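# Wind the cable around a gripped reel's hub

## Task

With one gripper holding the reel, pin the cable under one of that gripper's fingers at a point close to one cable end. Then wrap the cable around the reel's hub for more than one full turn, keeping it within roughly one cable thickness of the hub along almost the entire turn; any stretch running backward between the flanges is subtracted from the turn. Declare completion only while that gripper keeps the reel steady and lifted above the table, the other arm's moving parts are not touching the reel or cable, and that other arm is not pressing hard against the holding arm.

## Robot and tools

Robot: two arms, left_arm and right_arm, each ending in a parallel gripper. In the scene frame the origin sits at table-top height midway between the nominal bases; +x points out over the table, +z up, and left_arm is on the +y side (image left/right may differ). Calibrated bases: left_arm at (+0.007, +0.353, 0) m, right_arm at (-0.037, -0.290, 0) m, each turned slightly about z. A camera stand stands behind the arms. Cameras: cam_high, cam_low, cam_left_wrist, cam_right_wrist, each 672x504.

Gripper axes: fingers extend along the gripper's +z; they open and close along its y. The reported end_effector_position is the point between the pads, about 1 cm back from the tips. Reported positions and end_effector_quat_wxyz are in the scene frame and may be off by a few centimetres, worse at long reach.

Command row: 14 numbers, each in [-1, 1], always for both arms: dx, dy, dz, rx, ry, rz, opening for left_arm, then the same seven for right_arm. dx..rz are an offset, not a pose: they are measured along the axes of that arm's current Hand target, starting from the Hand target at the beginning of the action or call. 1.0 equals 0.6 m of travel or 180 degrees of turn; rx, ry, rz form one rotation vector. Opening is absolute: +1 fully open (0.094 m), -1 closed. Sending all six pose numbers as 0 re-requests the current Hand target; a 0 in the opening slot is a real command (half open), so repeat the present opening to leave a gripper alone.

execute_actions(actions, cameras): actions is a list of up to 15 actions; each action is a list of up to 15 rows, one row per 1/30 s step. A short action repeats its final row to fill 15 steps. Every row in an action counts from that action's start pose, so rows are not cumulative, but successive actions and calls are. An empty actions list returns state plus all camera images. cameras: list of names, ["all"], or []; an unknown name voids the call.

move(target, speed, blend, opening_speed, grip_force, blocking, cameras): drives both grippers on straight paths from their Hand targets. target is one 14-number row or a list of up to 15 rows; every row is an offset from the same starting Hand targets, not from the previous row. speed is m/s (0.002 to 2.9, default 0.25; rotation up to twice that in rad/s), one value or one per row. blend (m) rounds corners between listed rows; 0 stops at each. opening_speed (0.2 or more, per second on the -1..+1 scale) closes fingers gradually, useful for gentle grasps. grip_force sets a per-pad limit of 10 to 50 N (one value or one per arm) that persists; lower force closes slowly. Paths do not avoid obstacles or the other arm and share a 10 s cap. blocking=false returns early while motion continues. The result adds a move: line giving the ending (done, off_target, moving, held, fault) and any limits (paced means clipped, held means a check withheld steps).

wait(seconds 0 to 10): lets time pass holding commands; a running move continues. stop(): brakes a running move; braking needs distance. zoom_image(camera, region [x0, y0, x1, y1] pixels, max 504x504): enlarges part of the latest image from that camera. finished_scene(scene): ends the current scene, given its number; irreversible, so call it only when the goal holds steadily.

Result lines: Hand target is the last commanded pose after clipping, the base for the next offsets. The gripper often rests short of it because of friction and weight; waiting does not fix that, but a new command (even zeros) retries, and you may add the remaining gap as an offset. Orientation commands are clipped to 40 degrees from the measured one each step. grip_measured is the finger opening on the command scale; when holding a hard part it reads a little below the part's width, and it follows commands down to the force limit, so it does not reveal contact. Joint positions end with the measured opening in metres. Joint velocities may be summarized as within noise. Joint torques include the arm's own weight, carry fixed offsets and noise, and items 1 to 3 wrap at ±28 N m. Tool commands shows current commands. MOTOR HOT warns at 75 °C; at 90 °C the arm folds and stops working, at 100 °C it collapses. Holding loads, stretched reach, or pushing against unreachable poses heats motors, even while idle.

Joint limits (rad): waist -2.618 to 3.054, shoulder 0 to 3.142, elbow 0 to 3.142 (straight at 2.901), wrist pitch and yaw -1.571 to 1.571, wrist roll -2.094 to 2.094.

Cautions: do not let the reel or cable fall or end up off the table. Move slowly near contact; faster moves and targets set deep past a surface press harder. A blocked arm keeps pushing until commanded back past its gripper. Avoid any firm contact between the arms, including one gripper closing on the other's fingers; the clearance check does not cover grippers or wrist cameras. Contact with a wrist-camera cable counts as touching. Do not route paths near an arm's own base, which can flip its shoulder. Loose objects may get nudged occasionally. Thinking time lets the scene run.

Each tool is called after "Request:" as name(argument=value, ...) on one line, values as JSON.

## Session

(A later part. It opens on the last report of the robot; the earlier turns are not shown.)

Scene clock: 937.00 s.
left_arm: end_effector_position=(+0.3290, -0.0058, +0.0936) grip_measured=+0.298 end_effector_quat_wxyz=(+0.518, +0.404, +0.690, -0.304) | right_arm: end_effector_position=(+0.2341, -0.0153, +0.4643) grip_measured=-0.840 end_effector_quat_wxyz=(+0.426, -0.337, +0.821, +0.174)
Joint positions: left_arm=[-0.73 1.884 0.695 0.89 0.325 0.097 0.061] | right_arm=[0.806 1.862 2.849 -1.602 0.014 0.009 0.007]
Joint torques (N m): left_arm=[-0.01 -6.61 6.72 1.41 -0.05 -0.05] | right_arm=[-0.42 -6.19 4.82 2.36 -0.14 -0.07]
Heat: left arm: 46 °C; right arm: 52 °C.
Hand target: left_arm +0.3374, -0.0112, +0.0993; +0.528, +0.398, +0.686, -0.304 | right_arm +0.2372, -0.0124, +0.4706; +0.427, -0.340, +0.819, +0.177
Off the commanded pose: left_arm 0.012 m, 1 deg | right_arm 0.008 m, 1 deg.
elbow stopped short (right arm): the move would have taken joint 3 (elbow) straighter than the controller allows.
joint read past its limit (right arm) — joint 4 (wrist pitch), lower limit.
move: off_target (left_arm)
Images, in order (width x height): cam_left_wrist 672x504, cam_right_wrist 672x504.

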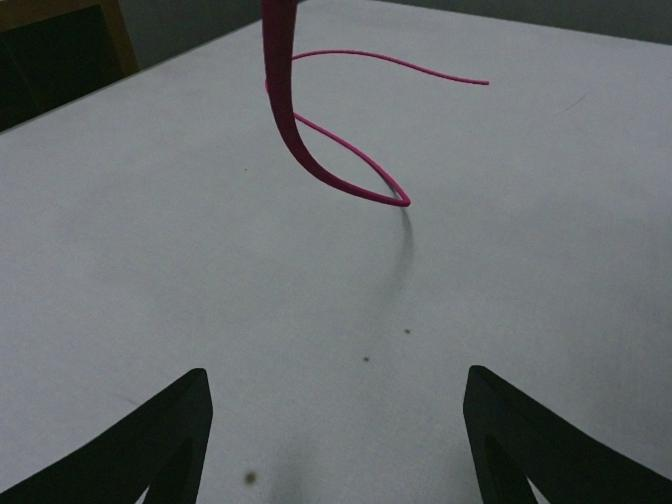

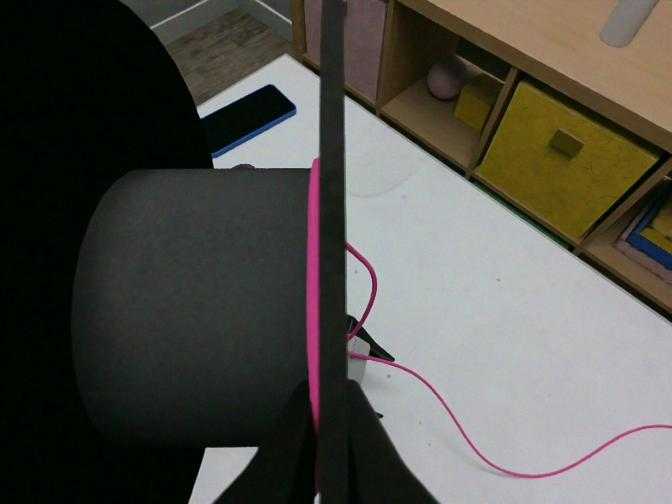

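Request:
move(target=[-0.057,-0.0015,0.055,0.082,-0.055,0.013,0.3,0,0,0,0,0,0,-1], speed=0.08, cameras=["cam_left_wrist","cam_high"])

Scene clock: 991.93 s.
left_arm: end_effector_position=(+0.3495, -0.0429, +0.1157) grip_measured=+0.298 end_effector_quat_wxyz=(+0.522, +0.449, +0.600, -0.408) | right_arm: end_effector_position=(+0.2340, -0.0154, +0.4643) grip_measured=-0.840 end_effector_quat_wxyz=(+0.425, -0.338, +0.821, +0.174)
Joint positions: left_arm=[-0.657 2.078 0.918 1.005 0.65 0.075 0.061] | right_arm=[0.806 1.862 2.849 -1.603 0.014 0.009 0.007]
Joint torques (N m): left_arm=[0.57 -8.1 6.95 1.52 0.22 -0.06] | right_arm=[-0.43 -6.15 4.79 2.37 -0.15 -0.06]
Heat: left arm: 49 °C; right arm: 49 °C.
Hand target: left_arm +0.3569, -0.0469, +0.1239; +0.536, +0.448, +0.585, -0.412 | right_arm +0.2372, -0.0124, +0.4706; +0.427, -0.340, +0.819, +0.177
Off the commanded pose: left_arm 0.012 m, 2 deg | right_arm 0.008 m, 1 deg.
elbow stopped short (right arm): the move would have taken joint 3 (elbow) straighter than the controller allows.
joint read past its limit (right arm) — joint 4 (wrist pitch), lower limit.
move: off_target (left_arm)
Images, in order (width x height): cam_high 672x504, cam_left_wrist 672x504.

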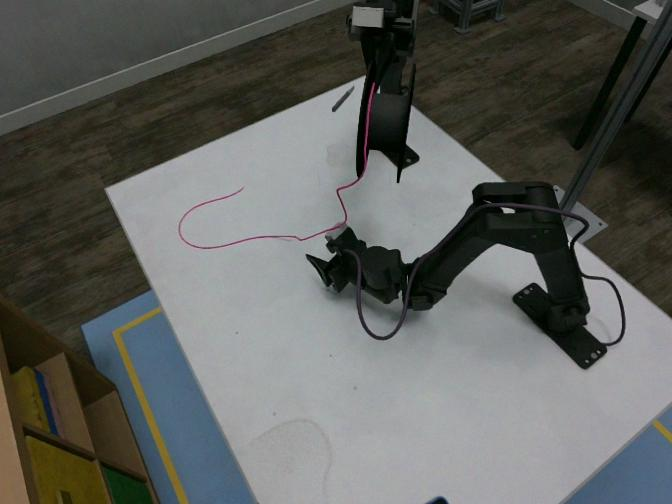

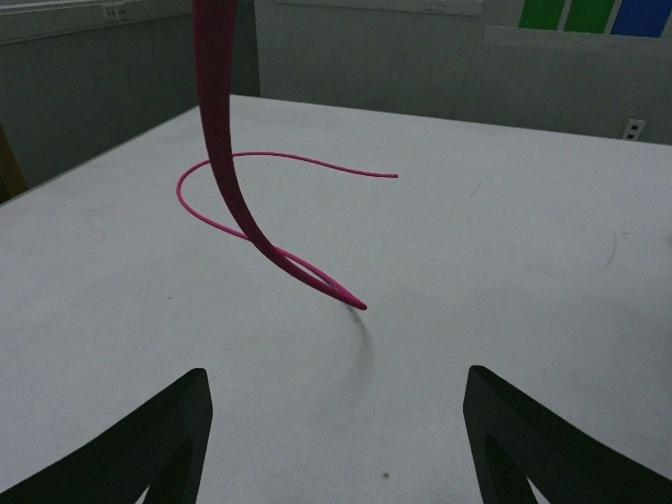

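Request:
move(target=[-0.045,0.0167,0.0,0,0,0,0.3,0,0,0,0,0,0,-1], speed=0.06, cameras=["cam_left_wrist"])

Scene clock: 1003.80 s.
left_arm: end_effector_position=(+0.3612, -0.0436, +0.1192) grip_measured=+0.298 end_effector_quat_wxyz=(+0.512, +0.448, +0.608, -0.408) | right_arm: end_effector_position=(+0.2340, -0.0154, +0.4643) grip_measured=-0.840 end_effector_quat_wxyz=(+0.425, -0.338, +0.821, +0.174)
Joint positions: left_arm=[-0.64 2.078 0.972 0.926 0.667 0.074 0.061] | right_arm=[0.806 1.862 2.849 -1.603 0.014 0.009 0.007]
Joint torques (N m): left_arm=[0.51 -13.56 7.16 1.2 0.27 -0.03] | right_arm=[-0.44 -6.15 4.79 2.36 -0.14 -0.06]
Heat: left arm: 49 °C; right arm: 49 °C.
Hand target: left_arm +0.3672, -0.0466, +0.1507; +0.536, +0.448, +0.585, -0.412 | right_arm +0.2372, -0.0124, +0.4706; +0.427, -0.340, +0.819, +0.177
Off the commanded pose: left_arm 0.032 m, 4 deg | right_arm 0.008 m, 1 deg.
elbow stopped short (right arm): the move would have taken joint 3 (elbow) straighter than the controller allows.
joint read past its limit (right arm) — joint 4 (wrist pitch), lower limit.
move: off_target (left_arm)
Images, in order (width x height): cam_left_wrist 672x504.

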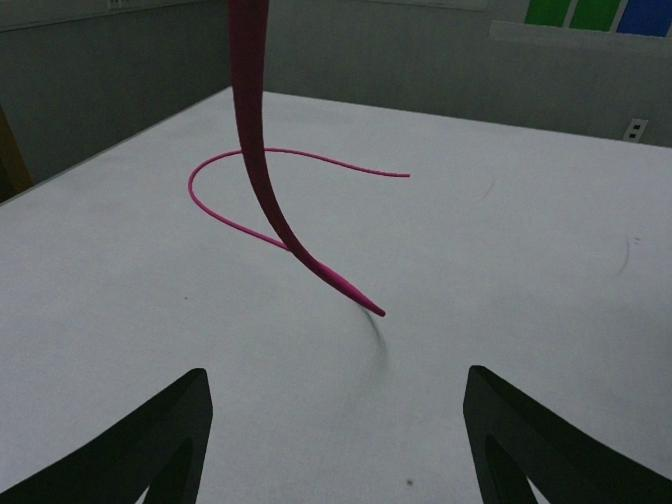

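Request:
move(target=[-0.035,0.002,0.0,0,0,0,0.3,0,0,0,0,0,0,-1], speed=0.06, cameras=["cam_left_wrist"])

Scene clock: 1008.57 s.
left_arm: end_effector_position=(+0.3642, -0.0458, +0.1336) grip_measured=+0.298 end_effector_quat_wxyz=(+0.508, +0.448, +0.612, -0.409) | right_arm: end_effector_position=(+0.2340, -0.0154, +0.4643) grip_measured=-0.840 end_effector_quat_wxyz=(+0.425, -0.338, +0.821, +0.174)
Joint positions: left_arm=[-0.64 2.04 1.004 0.843 0.667 0.074 0.061] | right_arm=[0.806 1.862 2.849 -1.603 0.014 0.009 0.007]
Joint torques (N m): left_arm=[0.44 -14.64 7.36 1.2 0.25 -0.03] | right_arm=[-0.44 -6.15 4.81 2.38 -0.14 -0.07]
Heat: left arm: 48 °C; right arm: 50 °C.
Hand target: left_arm +0.3689, -0.0480, +0.1716; +0.536, +0.448, +0.585, -0.412 | right_arm +0.2372, -0.0124, +0.4706; +0.427, -0.340, +0.819, +0.177
Off the commanded pose: left_arm 0.038 m, 4 deg | right_arm 0.008 m, 1 deg.
elbow stopped short (right arm): the move would have taken joint 3 (elbow) straighter than the controller allows.
joint read past its limit (right arm) — joint 4 (wrist pitch), lower limit.
move: off_target (left_arm)
Images, in order (width x height): cam_left_wrist 672x504.

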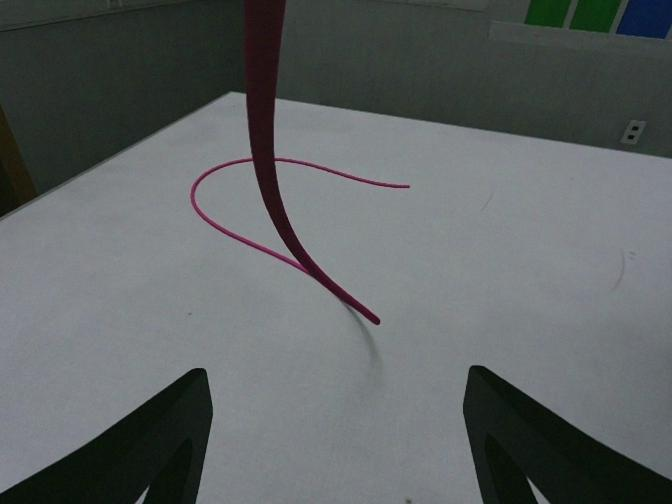

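Request:
move(target=[-0.05,0.0,0.0,0,0,0,0.3,0,0,0,0,0,0,-1], speed=0.06, cameras=["cam_left_wrist"])

Scene clock: 1014.73 s.
left_arm: end_effector_position=(+0.3673, -0.0481, +0.1626) grip_measured=+0.298 end_effector_quat_wxyz=(+0.508, +0.447, +0.612, -0.409) | right_arm: end_effector_position=(+0.2340, -0.0154, +0.4643) grip_measured=-0.840 end_effector_quat_wxyz=(+0.425, -0.338, +0.821, +0.174)
Joint positions: left_arm=[-0.64 1.974 1.054 0.728 0.667 0.073 0.061] | right_arm=[0.806 1.862 2.849 -1.603 0.014 0.009 0.007]
Joint torques (N m): left_arm=[0.09 -14.48 7.92 1.25 0.2 -0.03] | right_arm=[-0.44 -6.17 4.78 2.37 -0.14 -0.07]
Heat: left arm: 48 °C; right arm: 50 °C.
Hand target: left_arm +0.3696, -0.0506, +0.2017; +0.536, +0.448, +0.585, -0.412 | right_arm +0.2372, -0.0124, +0.4706; +0.427, -0.340, +0.819, +0.177
Off the commanded pose: left_arm 0.039 m, 4 deg | right_arm 0.008 m, 1 deg.
elbow stopped short (right arm): the move would have taken joint 3 (elbow) straighter than the controller allows.
joint read past its limit (right arm) — joint 4 (wrist pitch), lower limit.
move: off_target (left_arm)
Images, in order (width x height): cam_left_wrist 672x504.

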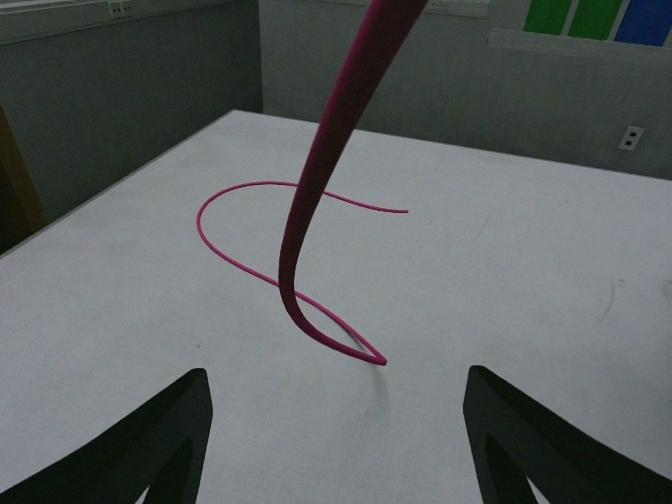

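Request:
move(target=[-0.035,0.0,0.0,0,0,0,0.3,0,0,0,0,0,0,-1], speed=0.06, cameras=["cam_left_wrist"])

Scene clock: 1021.13 s.
left_arm: end_effector_position=(+0.3694, -0.0496, +0.1818) grip_measured=+0.298 end_effector_quat_wxyz=(+0.507, +0.447, +0.613, -0.409) | right_arm: end_effector_position=(+0.2340, -0.0154, +0.4643) grip_measured=-0.840 end_effector_quat_wxyz=(+0.425, -0.338, +0.821, +0.174)
Joint positions: left_arm=[-0.64 1.936 1.095 0.646 0.667 0.073 0.061] | right_arm=[0.806 1.862 2.849 -1.603 0.014 0.009 0.007]
Joint torques (N m): left_arm=[-0.13 -14.43 8.36 1.22 0.17 -0.04] | right_arm=[-0.43 -6.15 4.79 2.37 -0.14 -0.06]
Heat: left arm: 48 °C; right arm: 50 °C.
Hand target: left_arm +0.3701, -0.0523, +0.2225; +0.536, +0.448, +0.585, -0.412 | right_arm +0.2372, -0.0124, +0.4706; +0.427, -0.340, +0.819, +0.177
Off the commanded pose: left_arm 0.041 m, 5 deg | right_arm 0.008 m, 1 deg.
elbow stopped short (right arm): the move would have taken joint 3 (elbow) straighter than the controller allows.
joint read past its limit (right arm) — joint 4 (wrist pitch), lower limit.
move: off_target (left_arm)
Images, in order (width x height): cam_left_wrist 672x504.

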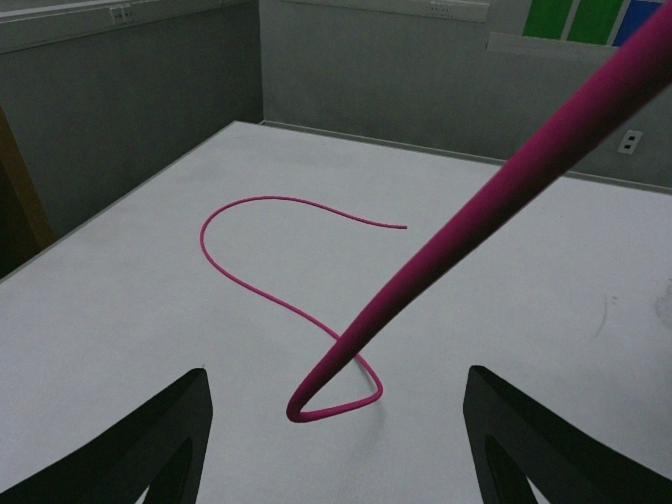

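Request:
move(target=[[-0.008,0.012,0.008,0,0,0,0.3,0,0,0,0,0,0,-1],[-0.008,0.012,0.008,0,0,0,-1,0,0,0,0,0,0,-1]], speed=0.05, cameras=["cam_left_wrist","cam_high"])

Scene clock: 1031.90 s.
left_arm: end_effector_position=(+0.3751, -0.0538, +0.1952) grip_measured=-0.939 end_effector_quat_wxyz=(+0.513, +0.448, +0.608, -0.409) | right_arm: end_effector_position=(+0.2340, -0.0154, +0.4643) grip_measured=-0.840 end_effector_quat_wxyz=(+0.425, -0.338, +0.821, +0.174)
Joint positions: left_arm=[-0.64 1.936 1.143 0.615 0.667 0.073 0.003] | right_arm=[0.806 1.862 2.849 -1.603 0.014 0.009 0.007]
Joint torques (N m): left_arm=[0.38 -12.67 8.73 1.21 0.23 -0.02] | right_arm=[-0.43 -6.15 4.79 2.36 -0.15 -0.06]
Heat: left arm: 48 °C; right arm: 50 °C.
Hand target: left_arm +0.3784, -0.0554, +0.2268; +0.536, +0.448, +0.585, -0.412 | right_arm +0.2372, -0.0124, +0.4706; +0.427, -0.340, +0.819, +0.177
Off the commanded pose: left_arm 0.032 m, 4 deg | right_arm 0.008 m, 1 deg.
elbow stopped short (right arm): the move would have taken joint 3 (elbow) straighter than the controller allows.
joint read past its limit (right arm) — joint 4 (wrist pitch), lower limit.
move: off_target (left_arm); target 2's new opening was sent with left_arm's hand 0.032 m and 4 deg from that target
Images, in order (width x height): cam_high 672x504, cam_left_wrist 672x504.

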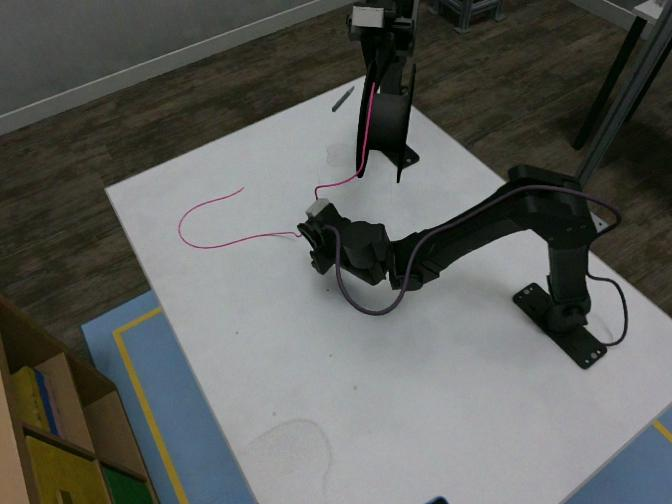

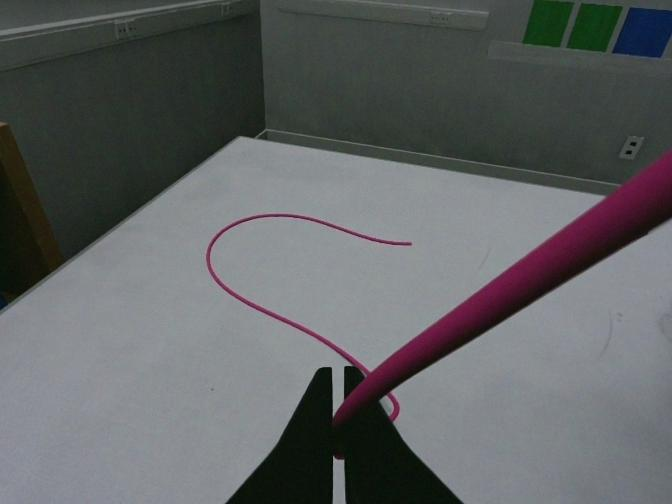

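Request:
move(target=[0.237,-0.034,-0.278,-0.11,0.028,-0.014,-1,0.093,0,0.143,0,0.067,0,-1], speed=0.1, cameras=["all"])

Scene clock: 1084.97 s.
left_arm: end_effector_position=(+0.3095, +0.1090, +0.0900) grip_measured=-0.939 end_effector_quat_wxyz=(+0.550, +0.354, +0.692, -0.305) | right_arm: end_effector_position=(+0.2590, +0.0101, +0.3665) grip_measured=-0.840 end_effector_quat_wxyz=(+0.318, -0.358, +0.868, +0.128)
Joint positions: left_arm=[-0.459 1.741 0.309 1.19 0.516 0.088 0.003] | right_arm=[0.806 1.829 2.408 -1.45 0.014 0.009 0.007]
Joint torques (N m): left_arm=[0.54 -6.68 2.39 1.59 0.02 0.13] | right_arm=[-0.5 -8.91 4.89 2.32 -0.15 -0.06]
Heat: left arm: 49 °C; right arm: 50 °C.
Hand target: left_arm +0.3124, +0.1117, +0.0997; +0.570, +0.354, +0.680, -0.297 | right_arm +0.2643, +0.0148, +0.3757; +0.339, -0.357, +0.859, +0.140
Off the commanded pose: left_arm 0.010 m, 3 deg | right_arm 0.012 m, 3 deg.
move: off_target (left_arm, right_arm)

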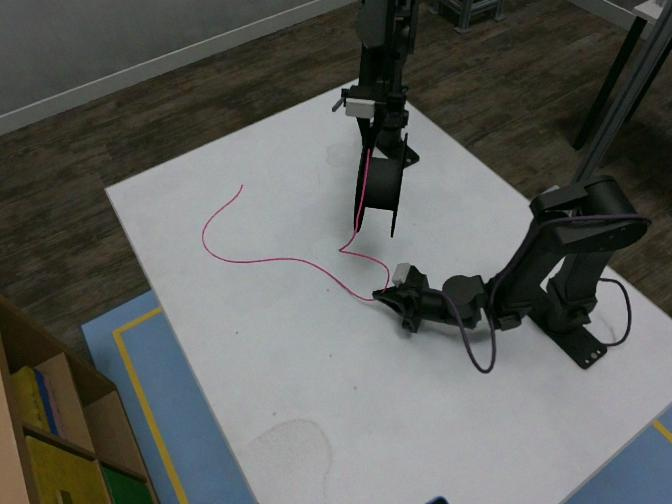

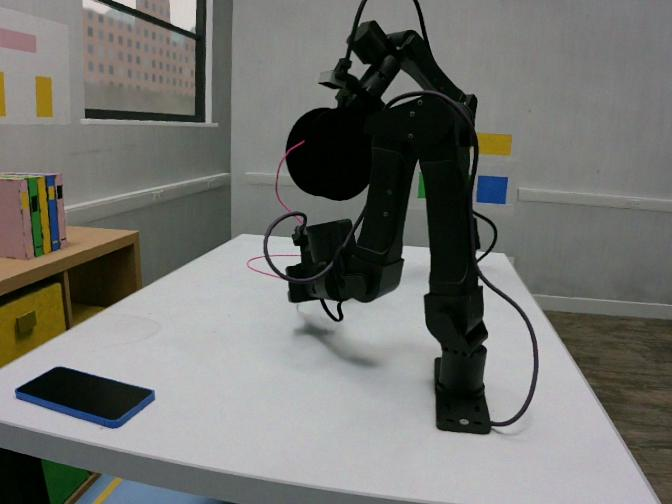

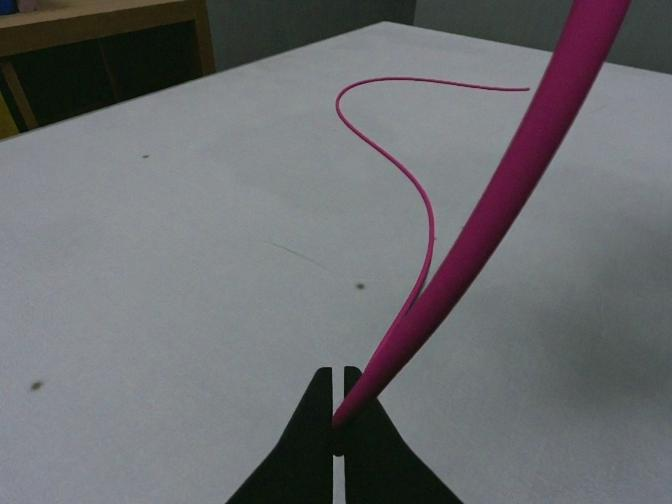

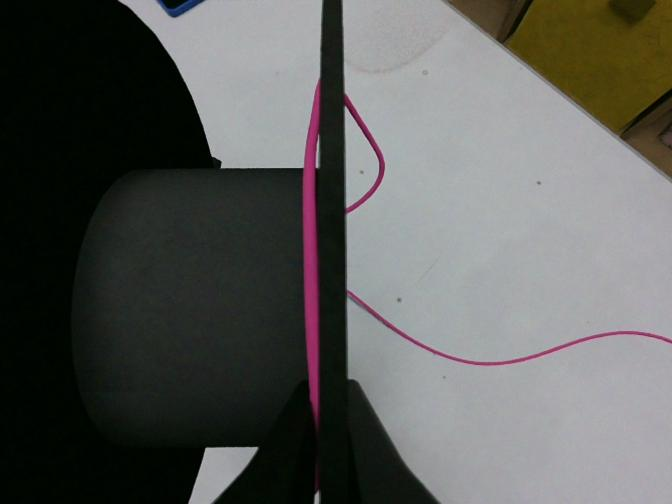

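Request:
zoom_image(camera="cam_high", region=[310, 110, 450, 310])

Scaled by 2.520.

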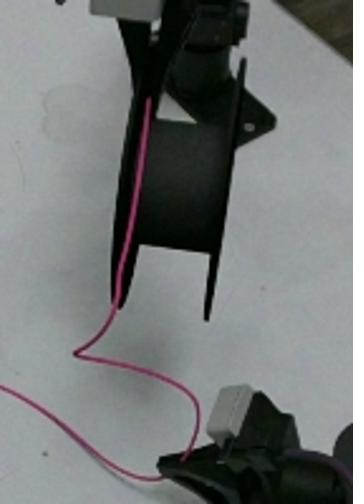

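Request:
move(target=[[-0.017,-0.2,-0.009,0,0,0,-1,0,0,0,0,0,0,-1],[-0.115,-0.387,-0.029,0,0,0,-1,0,0,0,0,0,0,-1]], speed=0.12, blend=[0.03,0], grip_force=[20,50], cameras=["all"])

Scene clock: 1157.50 s.
left_arm: end_effector_position=(+0.1176, -0.0119, +0.1468) grip_measured=-0.924 end_effector_quat_wxyz=(+0.556, +0.378, +0.686, -0.279) | right_arm: end_effector_position=(+0.2589, +0.0101, +0.3665) grip_measured=-0.840 end_effector_quat_wxyz=(+0.318, -0.358, +0.868, +0.128)
Joint positions: left_arm=[-1.533 1.369 0.385 0.716 -0.54 -0.101 0.004] | right_arm=[0.806 1.829 2.408 -1.45 0.014 0.009 0.007]
Joint torques (N m): left_arm=[-0.31 -6.61 7.77 1.24 -0.28 -0.09] | right_arm=[-0.51 -8.87 4.88 2.32 -0.14 -0.06]
Heat: left arm: 49 °C; right arm: 51 °C.
Hand target: left_arm +0.1192, -0.0172, +0.1706; +0.570, +0.354, +0.680, -0.297 | right_arm +0.2643, +0.0148, +0.3757; +0.338, -0.357, +0.859, +0.140
Off the commanded pose: left_arm 0.025 m, 4 deg | right_arm 0.012 m, 3 deg.
grip_force (N): 20, 50
move: off_target (left_arm, right_arm)

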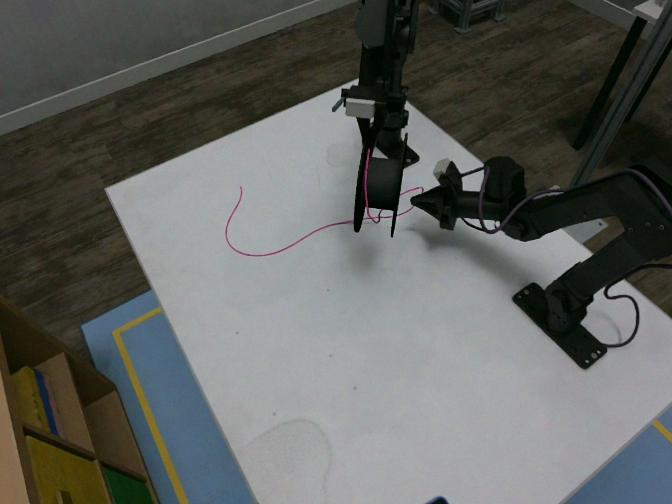

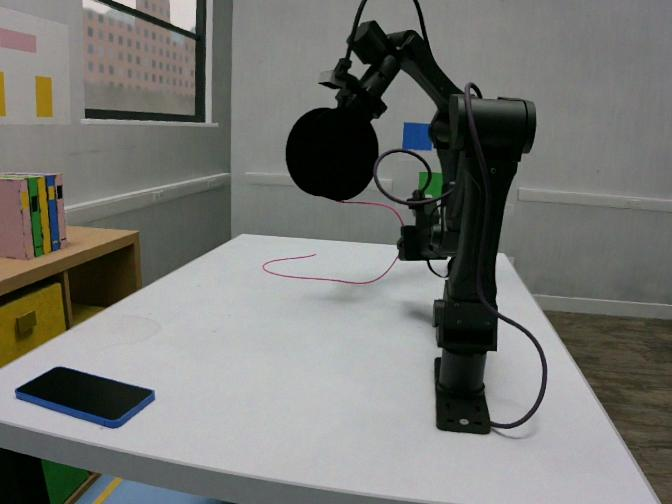

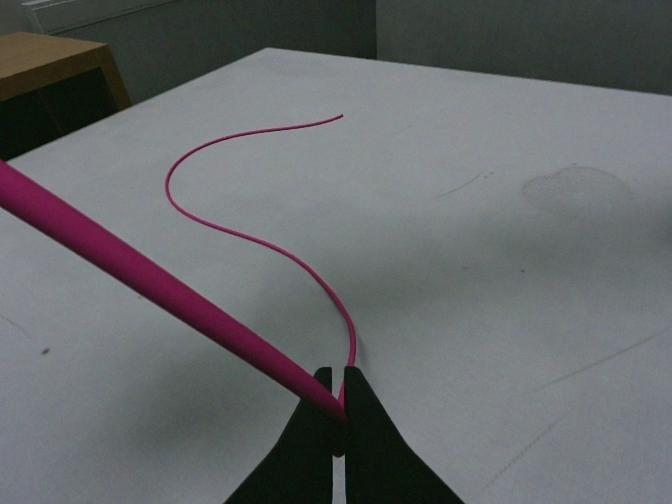

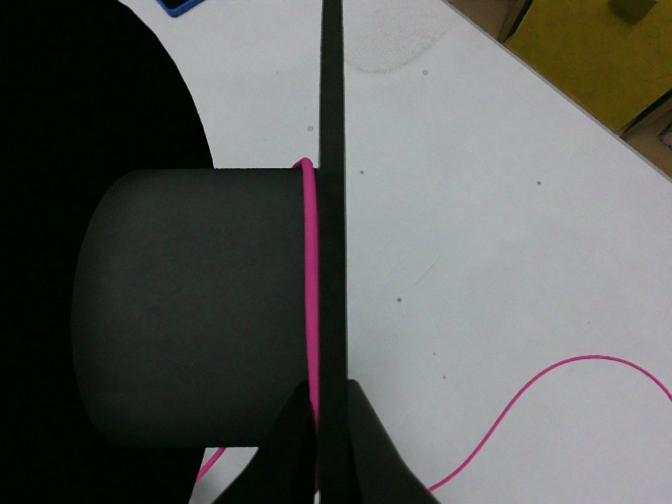

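Request:
move(target=[[-0.178,-0.07,-0.0455,0,0,0,-1,0,0,0,0,0,0,-1],[-0.407,-0.0205,-0.094,0,0,0,-1,0,0,0,0,0,0,-1]], speed=0.12, blend=[0.03,0], cameras=["all"])

Scene clock: 1170.57 s.
left_arm: end_effector_position=(+0.1010, -0.0123, +0.4082) grip_measured=-0.924 end_effector_quat_wxyz=(+0.565, +0.361, +0.684, -0.287) | right_arm: end_effector_position=(+0.2587, +0.0104, +0.3665) grip_measured=-0.840 end_effector_quat_wxyz=(+0.318, -0.358, +0.868, +0.129)
Joint positions: left_arm=[-1.62 1.184 1.341 -0.403 -0.641 -0.134 0.004] | right_arm=[0.806 1.829 2.408 -1.45 0.012 0.009 0.007]
Joint torques (N m): left_arm=[0.43 -2.51 8.83 1.22 0.01 0.05] | right_arm=[-0.53 -8.91 4.89 2.32 -0.12 -0.07]
Heat: left arm: 49 °C; right arm: 51 °C.
Hand target: left_arm +0.1017, -0.0139, +0.4210; +0.569, +0.354, +0.680, -0.297 | right_arm +0.2643, +0.0148, +0.3757; +0.338, -0.357, +0.859, +0.140
Off the commanded pose: left_arm 0.013 m, 1 deg | right_arm 0.012 m, 3 deg.
grip_force (N): 20, 50
move: off_target (left_arm, right_arm)

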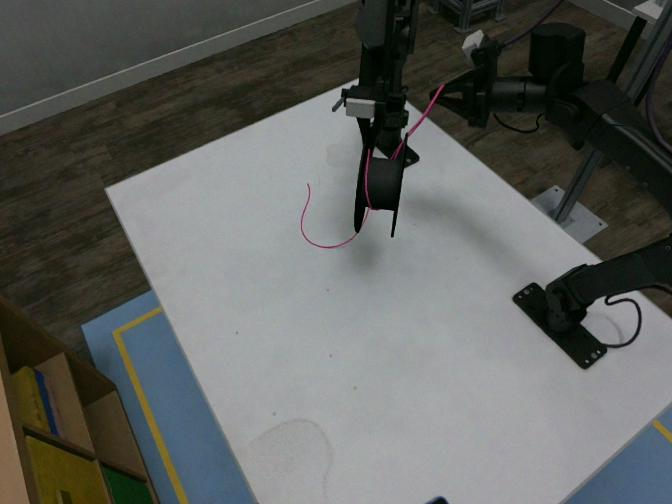

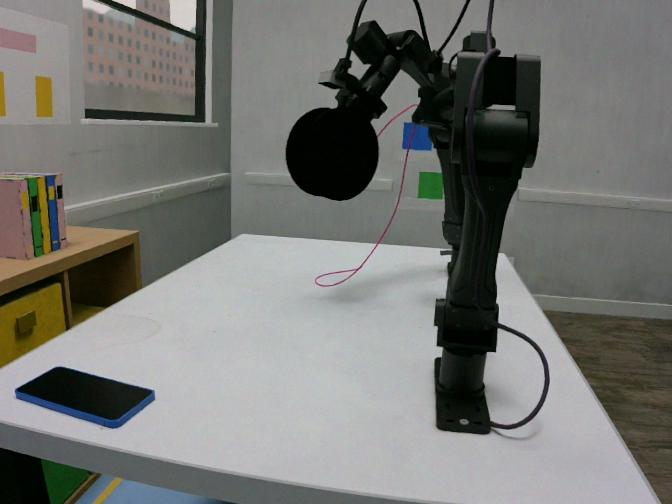

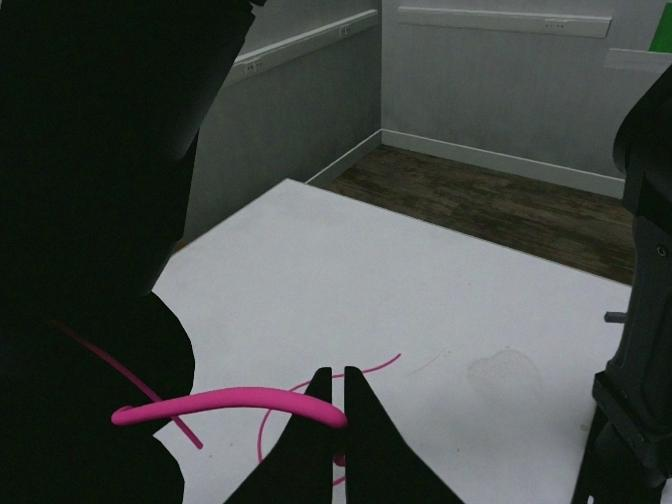

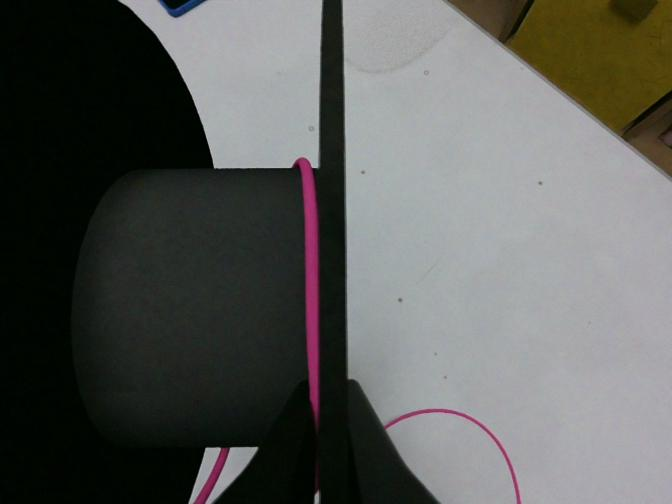

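Request:
move(target=[[-0.072,0.1165,-0.024,0,0,0,-1,0,0,0,0,0,0,-1],[-0.104,0.251,-0.035,0,0,0,-1,0,0,0,0,0,0,-1]], speed=0.1, blend=[0.02,0], cameras=["all"])

Scene clock: 1193.03 s.
left_arm: end_effector_position=(+0.2224, +0.0764, +0.4640) grip_measured=-0.924 end_effector_quat_wxyz=(+0.549, +0.357, +0.698, -0.290) | right_arm: end_effector_position=(+0.2609, +0.0140, +0.3700) grip_measured=-0.840 end_effector_quat_wxyz=(+0.326, -0.358, +0.865, +0.135)
Joint positions: left_arm=[-0.875 1.154 1.608 -0.685 0.088 0.008 0.004] | right_arm=[0.806 1.829 2.408 -1.428 0.007 0.009 0.007]
Joint torques (N m): left_arm=[0.59 -2.52 8.58 1.43 0.16 0.11] | right_arm=[-0.49 -8.92 4.85 2.13 -0.07 -0.06]
Heat: left arm: 48 °C; right arm: 51 °C.
Hand target: left_arm +0.2196, +0.0805, +0.4861; +0.570, +0.354, +0.680, -0.297 | right_arm +0.2643, +0.0148, +0.3757; +0.338, -0.357, +0.859, +0.140
Off the commanded pose: left_arm 0.023 m, 3 deg | right_arm 0.007 m, 2 deg.
grip_force (N): 20, 50
move: off_target (left_arm)

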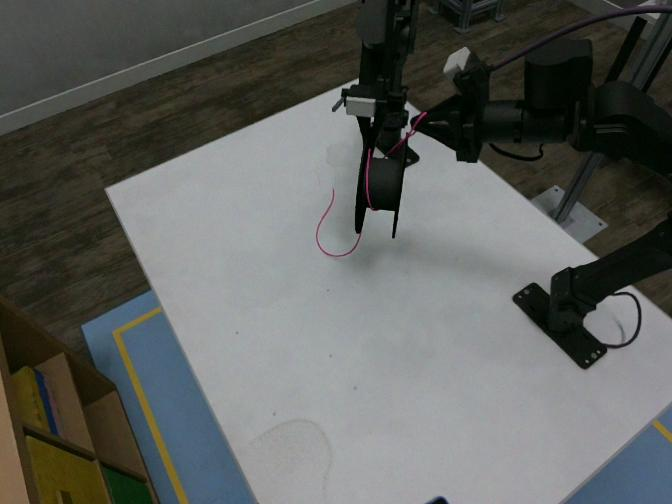

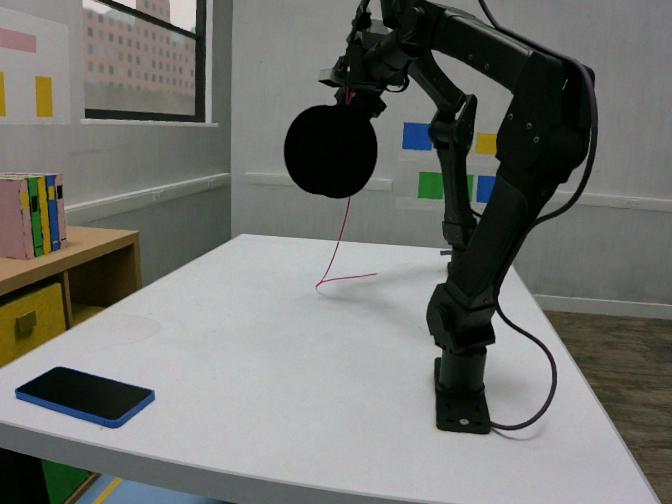

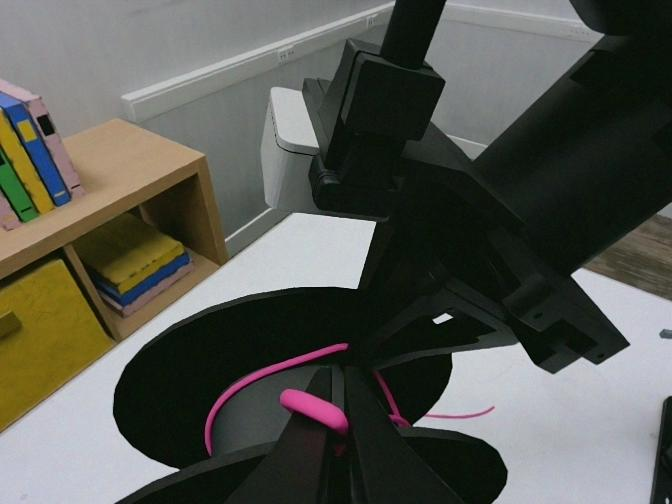

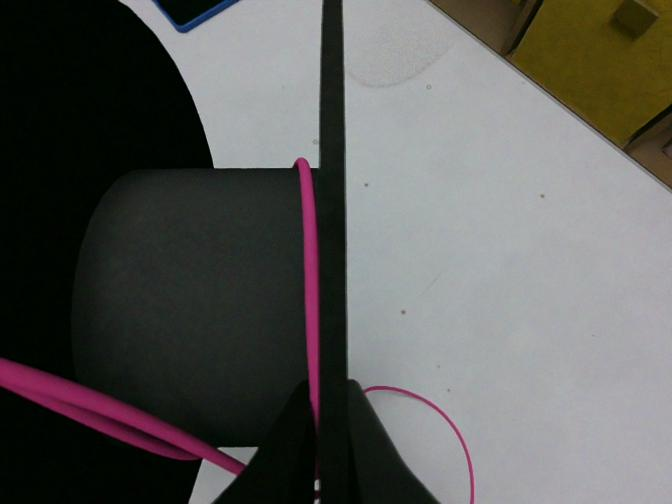

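Request:
move(target=[[0.032,-0.134,0.011,0,0,0,-1,0,0,0,0,0,0,-1],[0.122,-0.252,0.03,0,0,0,-1,0,0,0,0,0,0,-1],[-0.05,-0.295,0.0065,0,0,0,-1,-0.0625,0,-0.157,0,-0.067,0,-1]], speed=0.12, blend=[0.02,0.0,0], cameras=["all"])

Scene clock: 1250.73 s.
left_arm: end_effector_position=(+0.0796, -0.0304, +0.5042) grip_measured=-0.924 end_effector_quat_wxyz=(+0.565, +0.368, +0.680, -0.288) | right_arm: end_effector_position=(+0.2328, -0.0133, +0.4658) grip_measured=-0.840 end_effector_quat_wxyz=(+0.426, -0.340, +0.819, +0.181)
Joint positions: left_arm=[-1.699 1.462 1.997 -0.795 -0.707 -0.146 0.004] | right_arm=[0.806 1.863 2.853 -1.599 0.001 0.009 0.007]
Joint torques (N m): left_arm=[-0.44 -3.84 7.6 1.2 -0.26 -0.07] | right_arm=[-0.46 -6.05 4.52 2.37 0 -0.06]
Heat: left arm: 52 °C; right arm: 50 °C.
Hand target: left_arm +0.0798, -0.0285, +0.5149; +0.569, +0.354, +0.680, -0.297 | right_arm +0.2383, -0.0112, +0.4702; +0.427, -0.340, +0.819, +0.177
Off the commanded pose: left_arm 0.011 m, 2 deg | right_arm 0.007 m, 0 deg.
elbow stopped short (right arm): the move would have taken joint 3 (elbow) straighter than the controller allows.
joint read past its limit (right arm) — joint 4 (wrist pitch), lower limit.
grip_force (N): 20, 50
move: off_target (left_arm)

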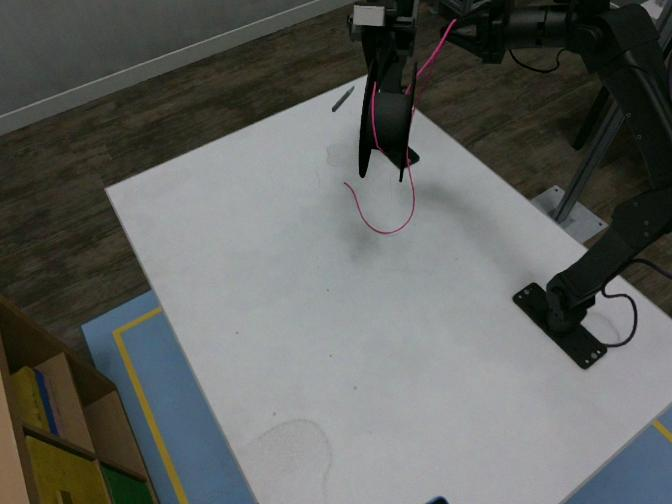

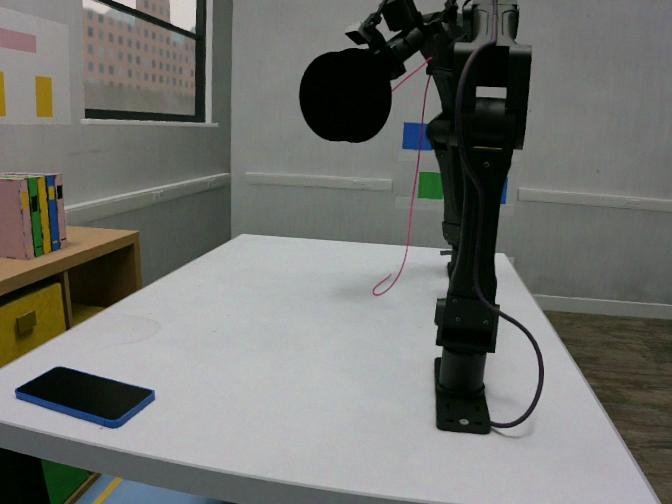

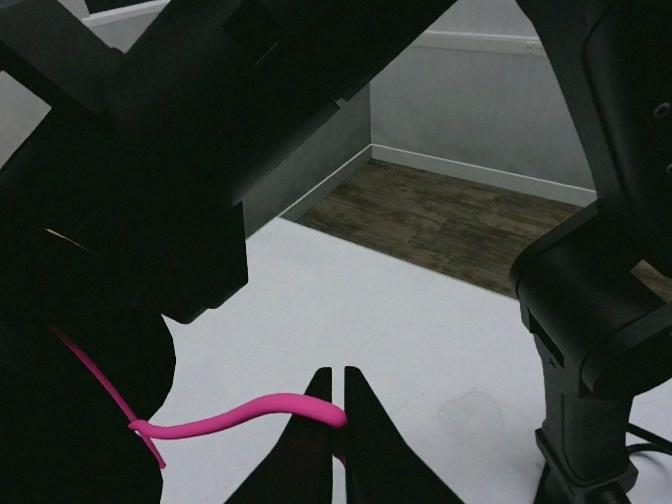

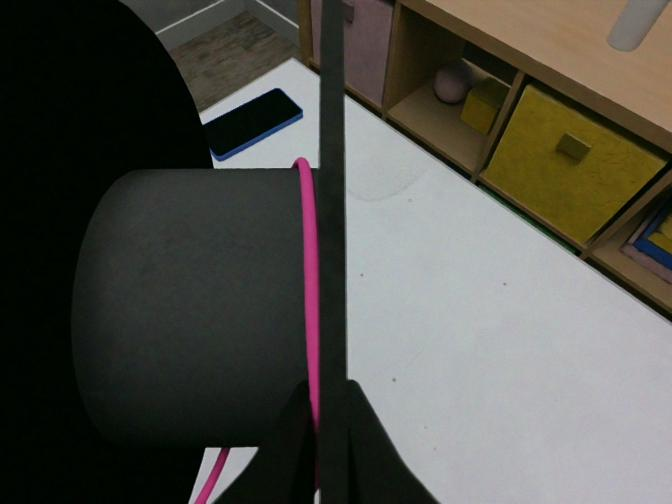

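Request:
move(target=[[-0.113,0.118,-0.031,0,0,0,-1,0,0,0,0,0,0,-1],[-0.13,0.251,-0.048,0,0,0,-1,0,0,0,0,0,0,-1]], speed=0.1, blend=[0.03,0], cameras=["all"])

Scene clock: 1268.47 s.
left_arm: end_effector_position=(+0.1969, +0.0616, +0.5699) grip_measured=-0.923 end_effector_quat_wxyz=(+0.549, +0.363, +0.695, -0.289) | right_arm: end_effector_position=(+0.2343, -0.0078, +0.4733) grip_measured=-0.840 end_effector_quat_wxyz=(+0.438, -0.340, +0.810, +0.193)
Joint positions: left_arm=[-1.037 1.702 2.834 -1.365 -0.063 -0.018 0.004] | right_arm=[0.806 1.863 2.853 -1.563 -0.014 0.009 0.007]
Joint torques (N m): left_arm=[0.76 -5.01 4.56 1.8 0.08 0.11] | right_arm=[-0.49 -6.05 4.42 2.01 0.17 -0.06]
Heat: left arm: 52 °C; right arm: 51 °C.
Hand target: left_arm +0.1948, +0.0700, +0.5969; +0.570, +0.354, +0.680, -0.297 | right_arm +0.2383, -0.0112, +0.4701; +0.427, -0.340, +0.819, +0.177
Off the commanded pose: left_arm 0.028 m, 3 deg | right_arm 0.006 m, 2 deg.
elbow stopped short (right arm): the move would have taken joint 3 (elbow) straighter than the controller allows.
elbow stopped short (left arm): the move would have taken joint 3 (elbow) straighter than the controller allows.
grip_force (N): 20, 50
move: off_target (left_arm)

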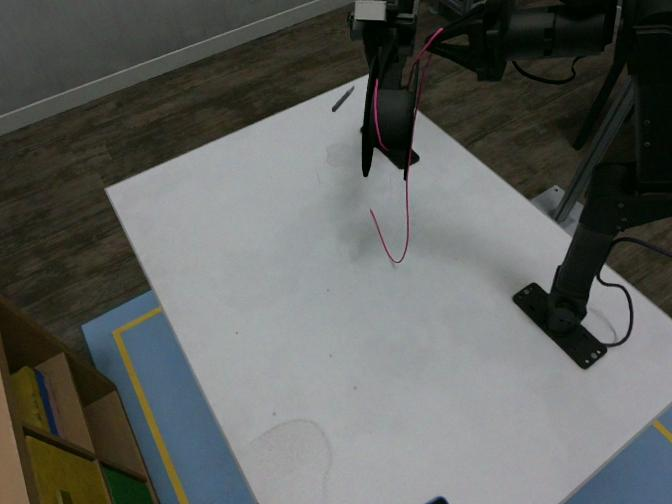

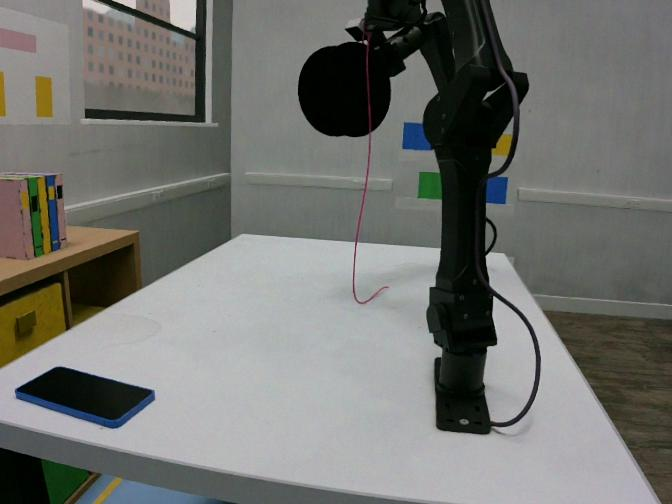

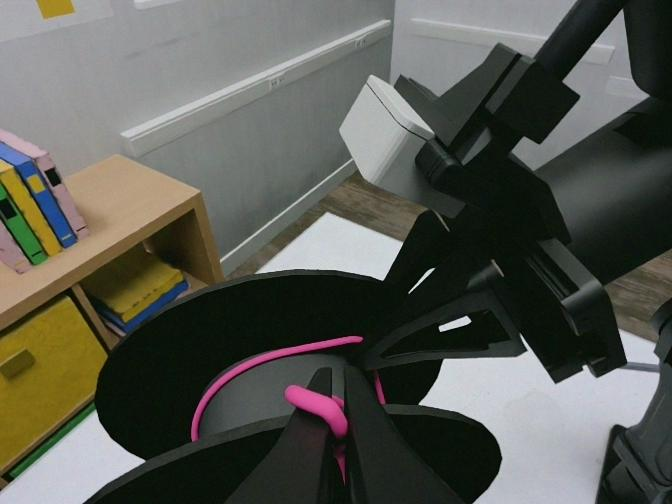

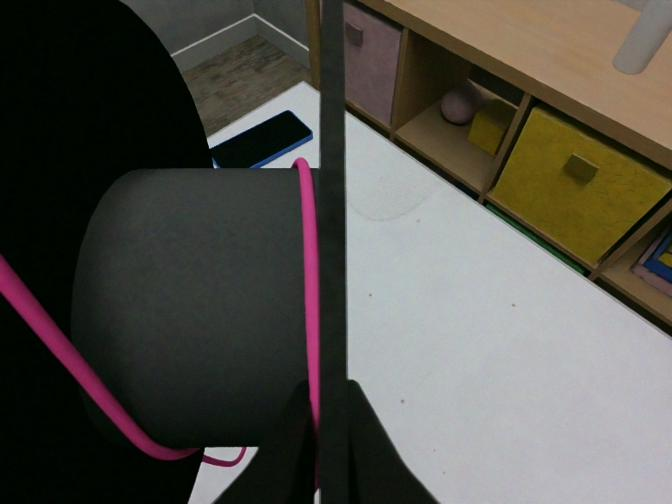

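Request:
move(target=[[0.073,0.153,0.018,0,0,0,-1,0,0,0,0,0,0,-1],[0.182,0.209,0.071,0,0,0,-1,0,0,0,0,0,0,-1]], speed=0.08, blend=[0.03,0], cameras=["all"])

Scene clock: 1280.40 s.
left_arm: end_effector_position=(+0.3044, +0.1097, +0.4695) grip_measured=-0.923 end_effector_quat_wxyz=(+0.538, +0.370, +0.686, -0.319) | right_arm: end_effector_position=(+0.2410, -0.0114, +0.4673) grip_measured=-0.841 end_effector_quat_wxyz=(+0.436, -0.333, +0.818, +0.175)
Joint positions: left_arm=[-0.433 1.331 1.737 -0.67 0.589 0.108 0.004] | right_arm=[0.803 1.873 2.853 -1.573 0.02 0.009 0.007]
Joint torques (N m): left_arm=[2.03 -6.26 4.23 1.61 -0.32 0.04] | right_arm=[-0.18 -6.97 4.48 2.1 -0.21 -0.05]
Heat: left arm: 52 °C; right arm: 51 °C.
Hand target: left_arm +0.3107, +0.1231, +0.4817; +0.569, +0.354, +0.680, -0.297 | right_arm +0.2384, -0.0113, +0.4701; +0.427, -0.340, +0.819, +0.177
Off the commanded pose: left_arm 0.019 m, 5 deg | right_arm 0.004 m, 1 deg.
elbow stopped short (right arm): the move would have taken joint 3 (elbow) straighter than the controller allows.
grip_force (N): 20, 50
move: off_target (left_arm)

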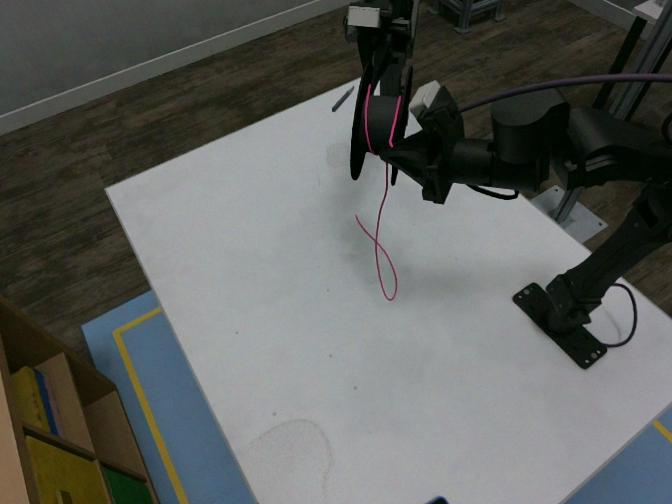

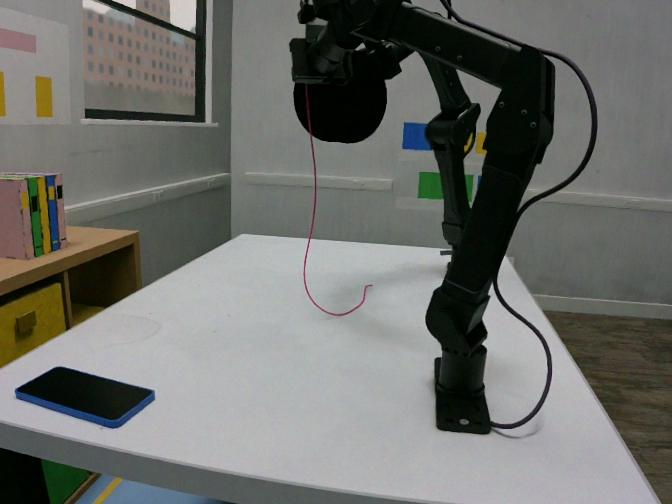

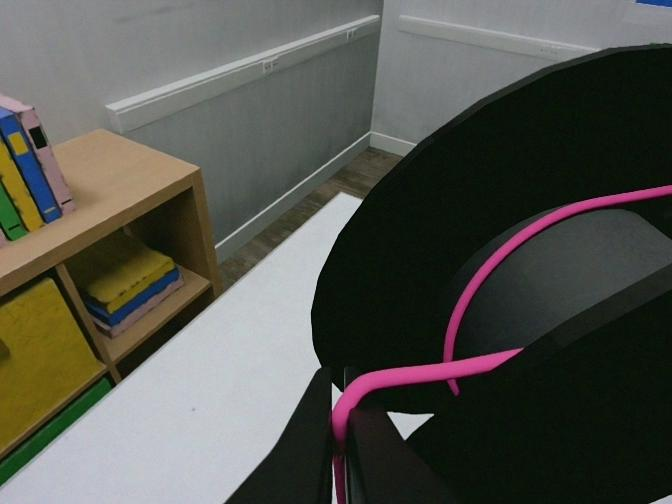

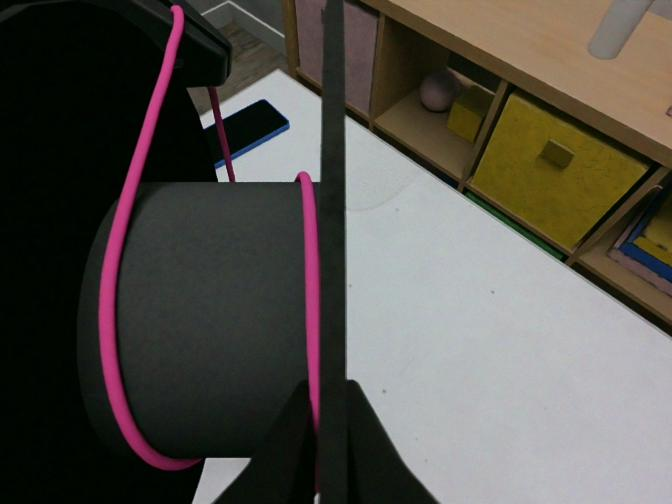

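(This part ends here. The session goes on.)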